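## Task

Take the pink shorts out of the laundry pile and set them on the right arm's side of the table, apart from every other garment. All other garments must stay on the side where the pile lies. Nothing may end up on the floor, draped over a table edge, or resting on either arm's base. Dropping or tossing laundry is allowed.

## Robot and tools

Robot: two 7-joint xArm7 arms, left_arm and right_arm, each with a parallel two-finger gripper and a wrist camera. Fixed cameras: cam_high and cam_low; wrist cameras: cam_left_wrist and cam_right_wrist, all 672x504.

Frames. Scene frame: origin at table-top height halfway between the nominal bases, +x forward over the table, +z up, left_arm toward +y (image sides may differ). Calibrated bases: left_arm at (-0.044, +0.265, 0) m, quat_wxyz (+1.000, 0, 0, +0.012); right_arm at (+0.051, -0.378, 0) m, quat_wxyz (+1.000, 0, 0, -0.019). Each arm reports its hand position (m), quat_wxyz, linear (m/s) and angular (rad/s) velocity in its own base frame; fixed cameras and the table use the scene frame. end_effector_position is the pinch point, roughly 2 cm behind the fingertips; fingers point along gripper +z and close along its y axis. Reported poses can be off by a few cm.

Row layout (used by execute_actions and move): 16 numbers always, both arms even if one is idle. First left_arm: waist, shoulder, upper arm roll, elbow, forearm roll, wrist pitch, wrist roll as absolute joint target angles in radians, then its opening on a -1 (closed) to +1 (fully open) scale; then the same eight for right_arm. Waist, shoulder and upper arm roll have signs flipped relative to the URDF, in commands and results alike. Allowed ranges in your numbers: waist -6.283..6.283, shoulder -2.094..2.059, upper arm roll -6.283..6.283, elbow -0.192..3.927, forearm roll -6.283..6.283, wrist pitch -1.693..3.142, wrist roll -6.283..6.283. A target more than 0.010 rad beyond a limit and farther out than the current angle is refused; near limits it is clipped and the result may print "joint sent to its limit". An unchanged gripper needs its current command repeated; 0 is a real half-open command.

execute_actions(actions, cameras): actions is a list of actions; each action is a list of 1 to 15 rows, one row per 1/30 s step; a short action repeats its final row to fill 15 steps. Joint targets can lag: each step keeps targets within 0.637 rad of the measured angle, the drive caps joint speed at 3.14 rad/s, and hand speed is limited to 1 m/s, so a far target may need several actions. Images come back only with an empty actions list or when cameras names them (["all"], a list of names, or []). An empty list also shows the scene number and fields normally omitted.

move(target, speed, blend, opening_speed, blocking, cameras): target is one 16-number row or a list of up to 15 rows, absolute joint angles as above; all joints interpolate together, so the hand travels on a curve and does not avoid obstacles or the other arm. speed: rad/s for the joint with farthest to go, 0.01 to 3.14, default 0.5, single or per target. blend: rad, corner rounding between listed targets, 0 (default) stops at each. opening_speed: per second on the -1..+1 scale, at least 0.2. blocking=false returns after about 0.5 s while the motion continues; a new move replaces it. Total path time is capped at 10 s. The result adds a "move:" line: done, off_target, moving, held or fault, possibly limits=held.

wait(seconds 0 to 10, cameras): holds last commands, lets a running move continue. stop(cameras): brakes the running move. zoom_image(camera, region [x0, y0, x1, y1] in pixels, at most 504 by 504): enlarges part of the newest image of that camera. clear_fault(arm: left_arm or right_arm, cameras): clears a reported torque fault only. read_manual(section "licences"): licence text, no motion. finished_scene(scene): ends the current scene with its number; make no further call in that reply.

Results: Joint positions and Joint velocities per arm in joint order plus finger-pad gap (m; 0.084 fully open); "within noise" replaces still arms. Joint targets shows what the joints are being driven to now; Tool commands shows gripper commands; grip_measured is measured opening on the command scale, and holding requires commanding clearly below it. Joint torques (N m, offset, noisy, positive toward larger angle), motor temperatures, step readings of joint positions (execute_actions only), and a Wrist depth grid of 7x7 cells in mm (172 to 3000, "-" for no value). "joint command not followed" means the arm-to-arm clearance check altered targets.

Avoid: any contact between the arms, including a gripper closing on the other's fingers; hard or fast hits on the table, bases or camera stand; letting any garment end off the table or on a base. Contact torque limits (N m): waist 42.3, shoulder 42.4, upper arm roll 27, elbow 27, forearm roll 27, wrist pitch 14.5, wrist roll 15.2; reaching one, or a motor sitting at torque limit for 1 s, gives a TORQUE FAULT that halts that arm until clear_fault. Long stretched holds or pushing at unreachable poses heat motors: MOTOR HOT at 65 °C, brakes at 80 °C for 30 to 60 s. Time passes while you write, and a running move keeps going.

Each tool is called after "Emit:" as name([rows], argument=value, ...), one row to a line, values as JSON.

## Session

Emit:
execute_actions(actions=[])

Scene clock: 0.00 s.
left_arm: end_effector_position=(+0.7283, -0.5040, +0.2180) grip_measured=+1.00 end_effector_quat_wxyz=(+0.140, +0.855, -0.048, +0.496) | right_arm: end_effector_position=(+0.3896, -0.0018, +0.3962) grip_measured=+1.00 end_effector_quat_wxyz=(-0.452, +0.768, +0.454, -0.016)
Joint positions: left_arm=[0.828 -1.168 -0.485 2.296 0.18 0.169 -0.923 0.084] | right_arm=[0.044 -0.267 0.419 1.746 0.688 2.275 -1.326 0.084]
Joint velocities: within noise
Joint torques (N m): no reading
Motor temperatures (°C): left_arm=[34 39 39 39 31 41 41] | right_arm=[33 38 39 39 33 35 37]
Wrist depth (mm): cam_left_wrist=[1141 1366 1222 1375 2528 2595 2760 / 1145 1188 1220 1253 2685 2828 2863 / 1585 2192 2685 2749 2816 - - / 1653 2165 2302 2302 2501 2749 - / 1649 1813 1908 1940 2099 2213 2302 / 1487 1585 1642 1694 1809 1852 1946 / 1377 1428 1458 1519 1585 1626 1706] | cam_right_wrist=[2302 1732 1758 293 282 274 267 / 2381 434 418 - 295 358 602 / 579 449 421 405 380 650 593 / 454 462 1025 884 742 642 565 / 2793 - 974 825 703 610 539 / - 2935 916 767 660 576 511 / 2923 2696 846 716 622 548 503]
Joint targets: left_arm=[0.828 -1.168 -0.485 2.296 0.180 0.169 -0.923] | right_arm=[0.044 -0.267 0.419 1.746 0.688 2.275 -1.326]
Tool commands: left_gripper/opening=+1.0 right_gripper/opening=+1.0

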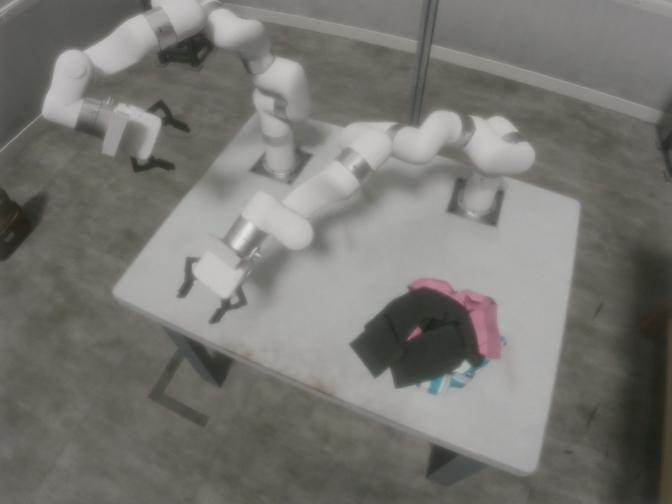

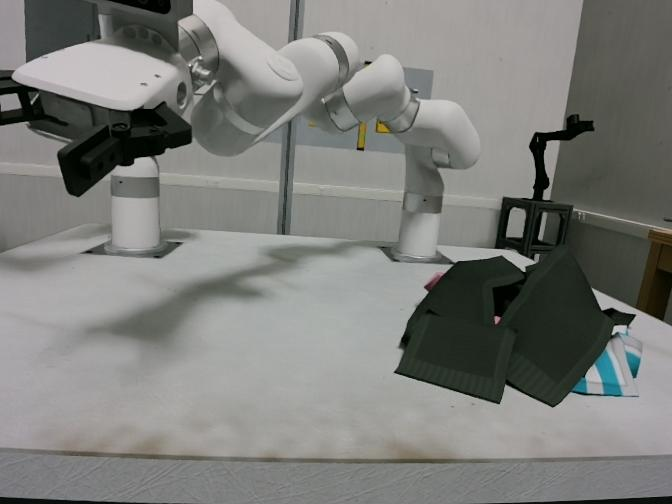

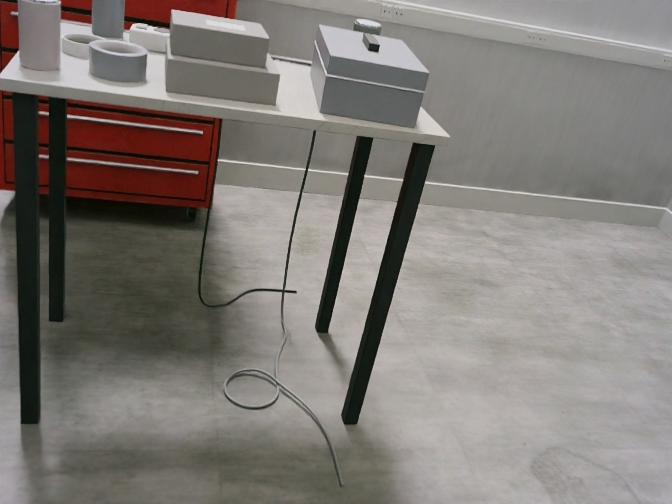

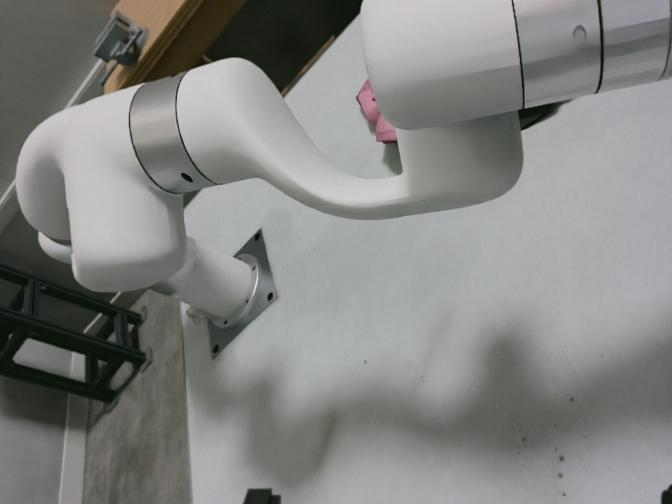

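Emit:
move(target=[0,0.0615,0,1.5425,0,1.604,0,0.8,0.5,0.534,0,1.18,0,1.714,0,0.3], speed=1.0, cameras=["all"])

Scene clock: 12.37 s.
left_arm: end_effector_position=(+0.4502, +0.0000, +0.4000) grip_measured=+0.80 end_effector_quat_wxyz=(+0.000, +1.000, +0.000, +0.000) | right_arm: end_effector_position=(+0.2633, -0.1438, +0.4200) grip_measured=+0.29 end_effector_quat_wxyz=(+0.000, +0.969, -0.247, +0.000)
Joint positions: left_arm=[0 0.061 0 1.543 0 1.604 0 0.077] | right_arm=[0.5 0.534 0 1.18 0 1.714 0 0.056]
Joint torques (N m): left_arm=[-3.61 29.92 3.21 9.87 -1.75 0.45 1.75] | right_arm=[5.51 10.18 -2.29 12.06 -1.69 -2.43 0.96]
Wrist depth (mm): cam_left_wrist=[528 528 528 530 529 529 530 / 528 528 528 516 515 527 529 / 527 529 486 457 459 499 529 / 529 527 480 425 488 491 527 / 527 526 499 447 442 493 528 / 526 526 520 480 445 526 527 / 525 526 511 500 476 525 527] | cam_right_wrist=[548 550 549 1364 1366 1375 1375 / 548 550 550 1358 1372 1369 1372 / 550 550 552 552 1366 1369 1375 / 550 549 551 552 1366 1372 1383 / 550 549 552 551 551 1377 1375 / 550 551 551 552 553 1377 1380 / 550 551 550 552 552 553 1369]
Joint targets: left_arm=[0.000 0.061 0.000 1.542 0.000 1.604 0.000] | right_arm=[0.500 0.534 0.000 1.180 0.000 1.714 0.000]
move: done

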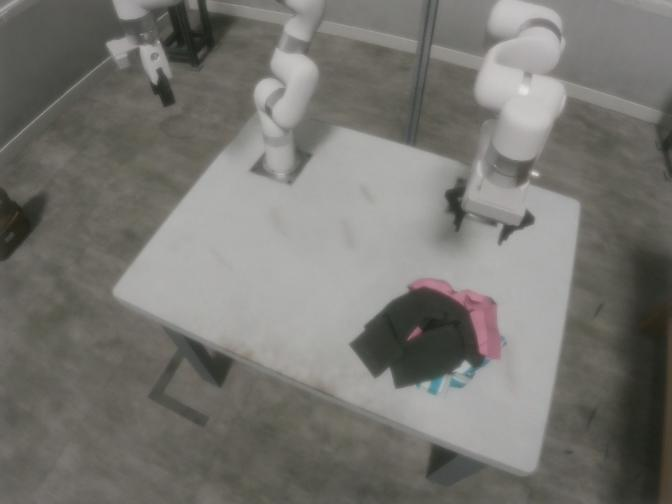

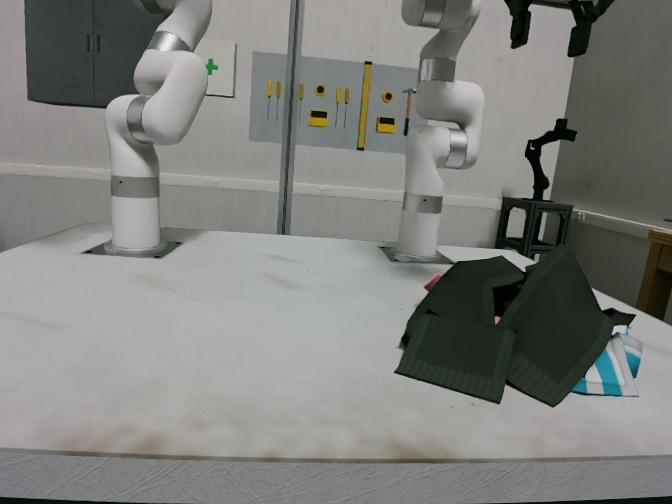

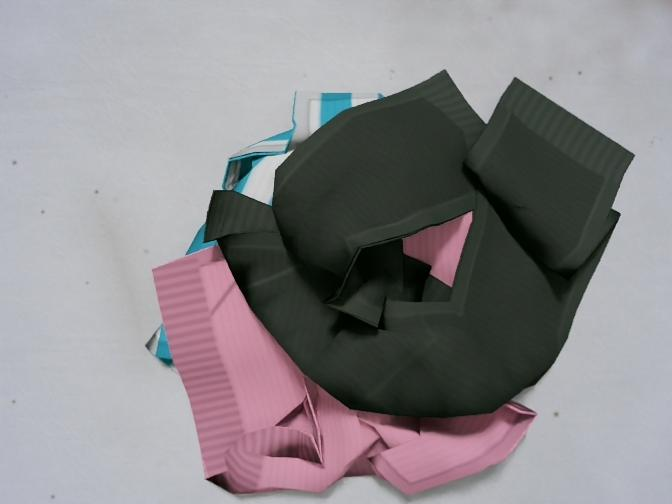

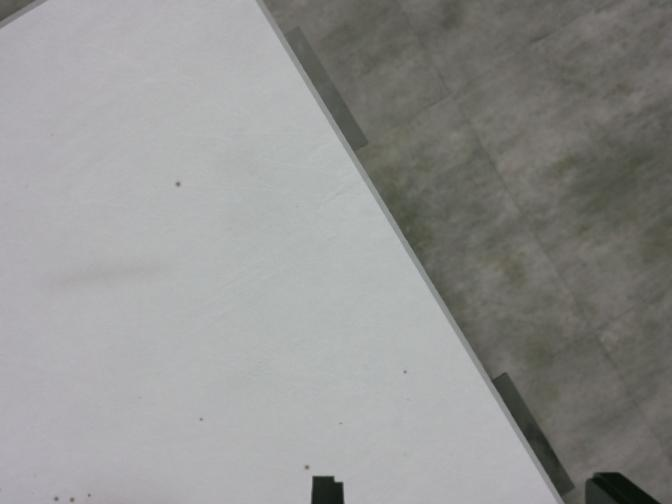

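Emit:
zoom_image(camera="cam_left_wrist", region=[140, 240, 560, 504])

Scaled by 1.200 from the camera's 672x504 image, which has a finer 960x720 frame.

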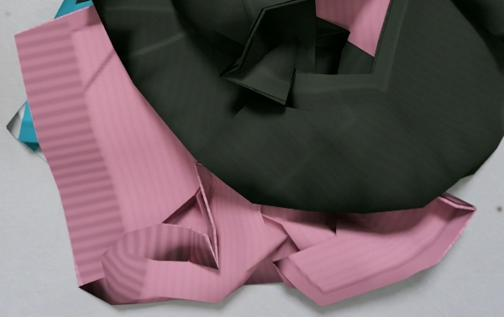

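Emit:
move([
  [-0.119,0.1715,0,0.694,0,0.8655,-0.08,0.5,0.5,0.534,0,1.18,0,1.714,0,0.3],
  [-0.119,-0.129,0,0.5945,0,0.4655,-0.08,0.5,0.5,0.534,0,1.18,0,1.714,0,0.3],
  [-0.119,-0.129,0,0.5945,0,0.4655,-0.08,-1,0.5,0.534,0,1.18,0,1.714,0,0.3],
], speed=[0.9,0.35,0.3], blend=[0.02,0,0], opening_speed=1.5, cameras=["cam_left_wrist","cam_low"])

Scene clock: 44.00 s.
left_arm: end_effector_position=(+0.3860, +0.0462, +0.0281) grip_measured=-0.86 end_effector_quat_wxyz=(+0.000, +0.995, +0.099, +0.000) | right_arm: end_effector_position=(+0.2633, -0.1438, +0.4200) grip_measured=+0.29 end_effector_quat_wxyz=(+0.000, +0.969, -0.247, +0.000)
Joint positions: left_arm=[-0.119 -0.129 0 0.595 0 0.465 -0.08 0.006] | right_arm=[0.5 0.534 0 1.18 0 1.714 0 0.056]
Joint torques (N m): left_arm=[-3.52 12.75 2.01 6.28 -1.66 -3.7 -1.96] | right_arm=[5.55 10.16 -2.36 12.75 -1.45 -2.51 0.99]
Wrist depth (mm): cam_left_wrist=[- - - - - - - / - - - - - - - / - - - - - - - / - - - - - - - / - - - - - - - / - - - - - - - / - - - - - - -] | cam_right_wrist=[548 550 551 1366 1372 1369 1375 / 549 550 552 1358 1366 1358 1375 / 550 550 551 552 1366 1372 1383 / 550 550 550 553 1364 1372 1372 / 549 550 551 552 552 1377 1372 / 550 550 550 550 554 1372 1375 / 549 550 552 553 553 554 1386]
Joint targets: left_arm=[-0.119 -0.129 0.000 0.595 0.000 0.465 -0.080] | right_arm=[0.500 0.534 0.000 1.180 0.000 1.714 0.000]
move: done
Images, in order (width x height): cam_low 672x504, cam_left_wrist 672x504.

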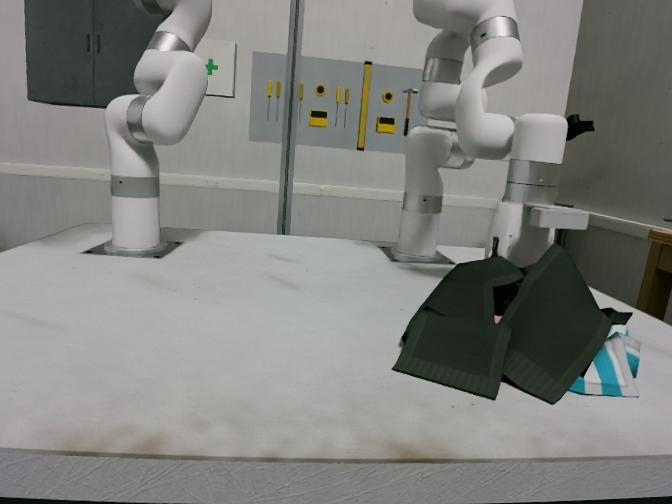

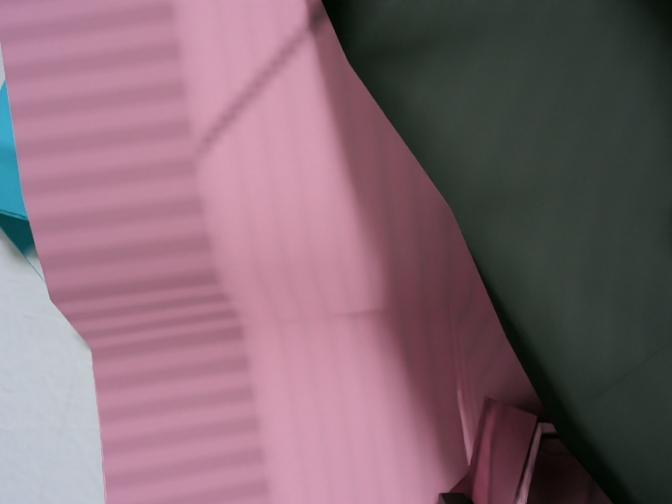

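Emit:
move([
  [-0.119,0.548,0,0.763,0,1.311,-0.08,-1,0.5,0.534,0,1.18,0,1.714,0,0.3],
  [-0.119,0.231,0,1.859,0,2.09,-0.08,-1,0.5,0.534,0,1.18,0,1.714,0,0.3],
], speed=[0.35,0.6], blend=0.1, cameras=["cam_high","cam_low","cam_left_wrist"])

Scene clock: 56.47 s.
left_arm: end_effector_position=(+0.3167, +0.0379, +0.5500) grip_measured=-0.86 end_effector_quat_wxyz=(+0.000, +0.995, +0.099, +0.000) | right_arm: end_effector_position=(+0.2633, -0.1438, +0.4200) grip_measured=+0.29 end_effector_quat_wxyz=(+0.000, +0.969, -0.247, +0.000)
Joint positions: left_arm=[-0.119 0.231 0 1.859 0 2.09 -0.08 0.006] | right_arm=[0.5 0.534 0 1.18 0 1.714 0 0.056]
Joint torques (N m): left_arm=[-2.29 3.95 0.5 12.62 -1.33 0.4 -1.83] | right_arm=[5.65 9.69 -2.12 13.54 -1.45 -2.4 0.9]
Motor temperatures (°C): left_arm=[34 40 39 41 32 42 42] | right_arm=[33 38 39 44 33 36 37]
Wrist depth (mm): cam_left_wrist=[1452 683 679 679 616 653 680 / 1471 - 676 632 593 648 677 / 1465 675 - 195 597 599 676 / 1449 674 - - 621 678 676 / 1455 673 - - - 676 677 / 675 - 190 182 - - - / 676 671 219 194 - - -] | cam_right_wrist=[549 550 552 1366 1366 1372 1375 / 550 549 551 1369 1372 1369 1380 / 548 550 551 553 1366 1364 1375 / 550 549 552 552 1369 1375 1375 / 549 550 552 551 554 1383 1375 / 550 552 551 551 553 1369 1377 / 548 552 550 552 552 553 1372]
Joint targets: left_arm=[-0.119 0.231 0.000 1.859 0.000 2.090 -0.080] | right_arm=[0.500 0.534 0.000 1.180 0.000 1.714 0.000]
move: done
Images, in order (width x height): cam_high 672x504, cam_low 672x504, cam_left_wrist 672x504.

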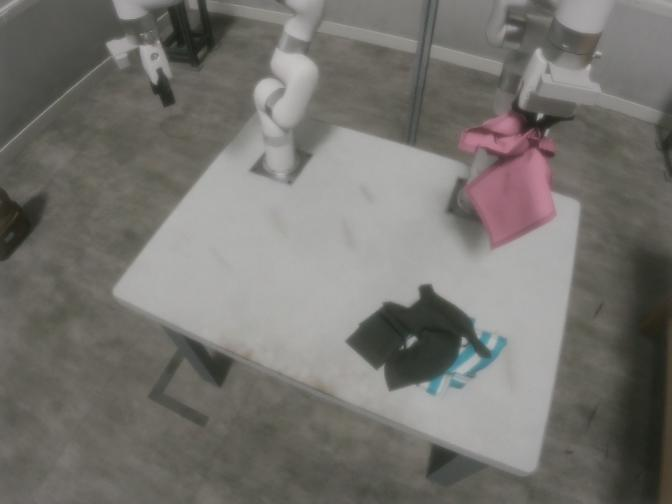

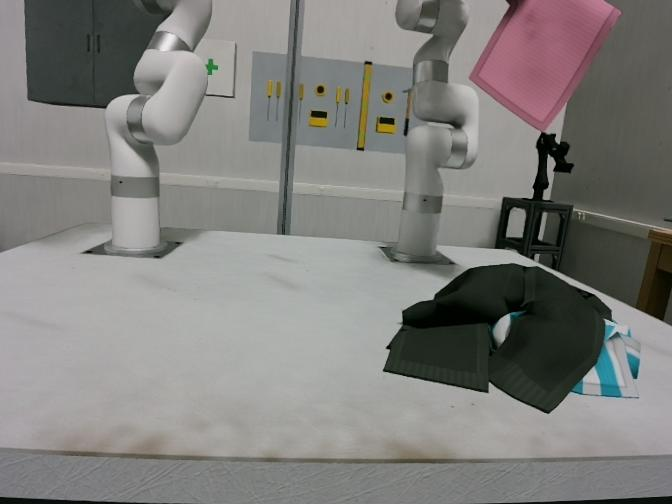

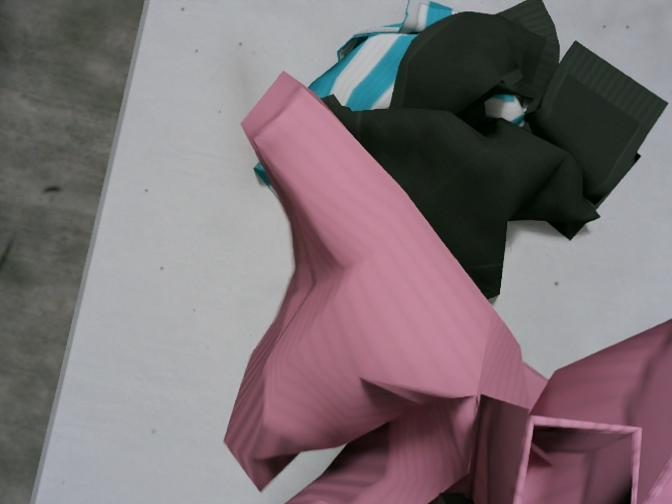

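Emit:
move([
  [0.75,0.231,0,1.859,0,2.09,-0.08,-1,1.3,0.534,0,1.18,0,1.714,0,0.3],
  [1.003,-0.609,0,2.168,0,1.559,-0.08,-1,1.4,0.534,0,1.18,0,1.714,0,0.3],
  [1.003,-0.819,0,1.917,0,1.098,-0.08,-1,1.4,0.534,0,1.18,0,1.714,0,0.3],
], speed=[0.7,0.6,0.4], blend=[0.1,0.03,0], cameras=["cam_high","cam_low"])

Scene clock: 74.90 s.
left_arm: end_effector_position=(+0.3582, -0.5616, +0.0904) grip_measured=-0.86 end_effector_quat_wxyz=(+0.000, +0.895, -0.445, +0.000) | right_arm: end_effector_position=(+0.0510, -0.2956, +0.4200) grip_measured=+0.29 end_effector_quat_wxyz=(+0.000, +0.765, -0.644, +0.000)
Joint positions: left_arm=[1.003 -0.819 0 1.917 0 1.098 -0.08 0.006] | right_arm=[1.4 0.534 0 1.18 0 1.714 0 0.056]
Joint torques (N m): left_arm=[2.89 33.09 -2.34 10.14 -0.69 -3.86 -1.32] | right_arm=[5.36 9.65 -2.48 15.31 -1.22 -2.47 0.89]
Wrist depth (mm): cam_left_wrist=[220 220 220 221 221 221 221 / 220 220 220 220 220 221 221 / 220 220 220 209 195 207 221 / 220 220 219 205 191 183 220 / 219 219 219 203 - - - / 219 219 219 200 - - - / 219 219 197 195 - - -] | cam_right_wrist=[1358 1366 1361 1366 1372 1369 1366 / 1361 1369 1375 1364 1366 1372 1369 / 1361 1364 1364 1366 1372 1377 1361 / 1361 1358 1366 1369 1372 1372 1372 / 1264 1366 1369 1375 1366 1377 1380 / 551 549 557 1366 1139 1366 1366 / 549 550 553 551 553 553 554]
Joint targets: left_arm=[1.003 -0.819 0.000 1.917 0.000 1.098 -0.080] | right_arm=[1.400 0.534 0.000 1.180 0.000 1.714 0.000]
move: done
Images, in order (width x height): cam_high 672x504, cam_low 672x504.

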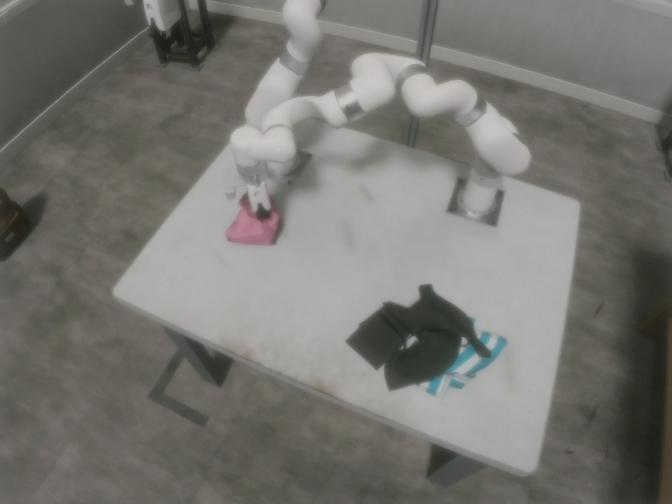

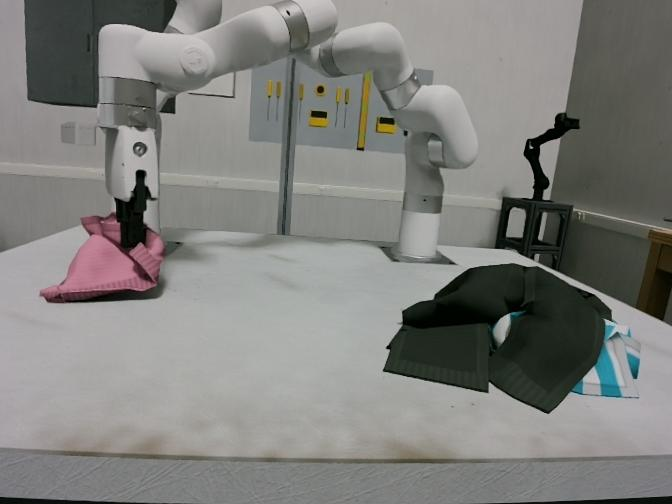

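Emit:
move([
  [0.94,-0.975,0,2.124,0,1.149,-0.08,-1,1.4,0.534,0,1.18,0,1.714,0,0.3],
  [0.94,-0.975,0,2.124,0,1.149,-0.08,0.4,1.4,0.534,0,1.18,0,1.714,0,0.3],
  [0.94,-0.609,0,2.168,0,1.559,-0.08,0.4,1.4,0.534,0,1.18,0,1.714,0,0.3],
  [0.4,0.231,0,1.859,0,2.09,-0.08,0.4,1.4,0.534,0,1.18,0,1.714,0,0.3],
], speed=[0.35,0.5,0.5,0.9], blend=[0,0,0.1,0], opening_speed=1.5, cameras=["cam_high","cam_low"])

Scene clock: 86.83 s.
left_arm: end_effector_position=(+0.2938, -0.1242, +0.5499) grip_measured=+0.39 end_effector_quat_wxyz=(+0.000, +0.987, -0.159, +0.000) | right_arm: end_effector_position=(+0.0510, -0.2956, +0.4200) grip_measured=+0.29 end_effector_quat_wxyz=(+0.000, +0.765, -0.644, +0.000)
Joint positions: left_arm=[0.4 0.231 0 1.859 0 2.09 -0.08 0.061] | right_arm=[1.4 0.534 0 1.18 0 1.714 0 0.056]
Joint torques (N m): left_arm=[-3.72 20.76 -0.38 6.81 -0.56 0.37 -1.04] | right_arm=[5.64 9.77 -2.44 16.12 -1.13 -2.58 0.66]
Wrist depth (mm): cam_left_wrist=[677 620 666 675 678 679 683 / 678 595 638 672 678 679 678 / 647 599 594 678 677 678 678 / 672 655 635 679 675 675 679 / 675 676 673 673 677 675 676 / 676 673 673 673 676 672 675 / 672 671 673 675 674 677 675] | cam_right_wrist=[1361 1364 1366 1369 1364 1369 1375 / 1356 1358 1364 1375 1366 1375 1377 / 1358 1358 1364 1364 1372 1372 1377 / 1364 1366 1369 1369 1372 1372 1380 / 1257 1364 1366 1364 1366 1375 1375 / 552 552 556 1375 1134 1372 1383 / 550 550 551 552 552 553 554]
Joint targets: left_arm=[0.400 0.231 0.000 1.859 0.000 2.090 -0.080] | right_arm=[1.400 0.534 0.000 1.180 0.000 1.714 0.000]
move: done
Images, in order (width x height): cam_high 672x504, cam_low 672x504.

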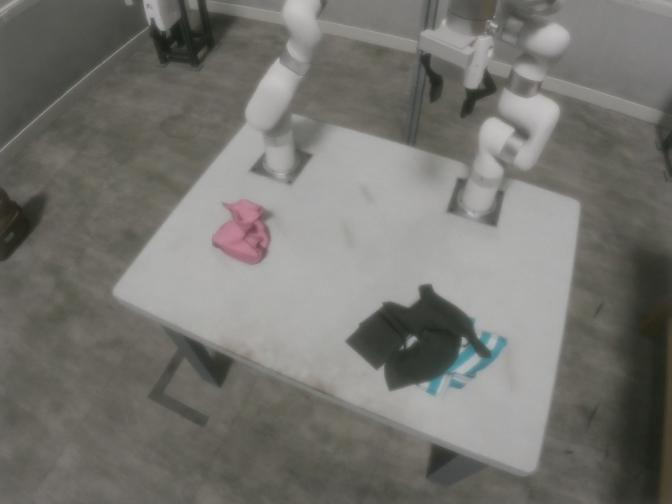

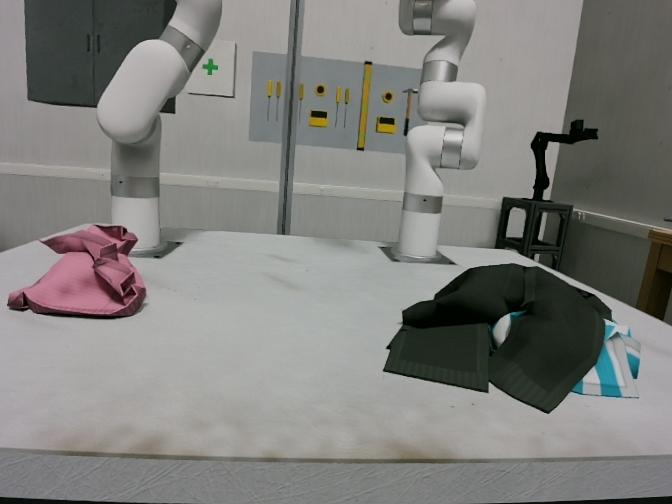

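Emit:
finished_scene(scene=3)

The scene is finished: the task was done.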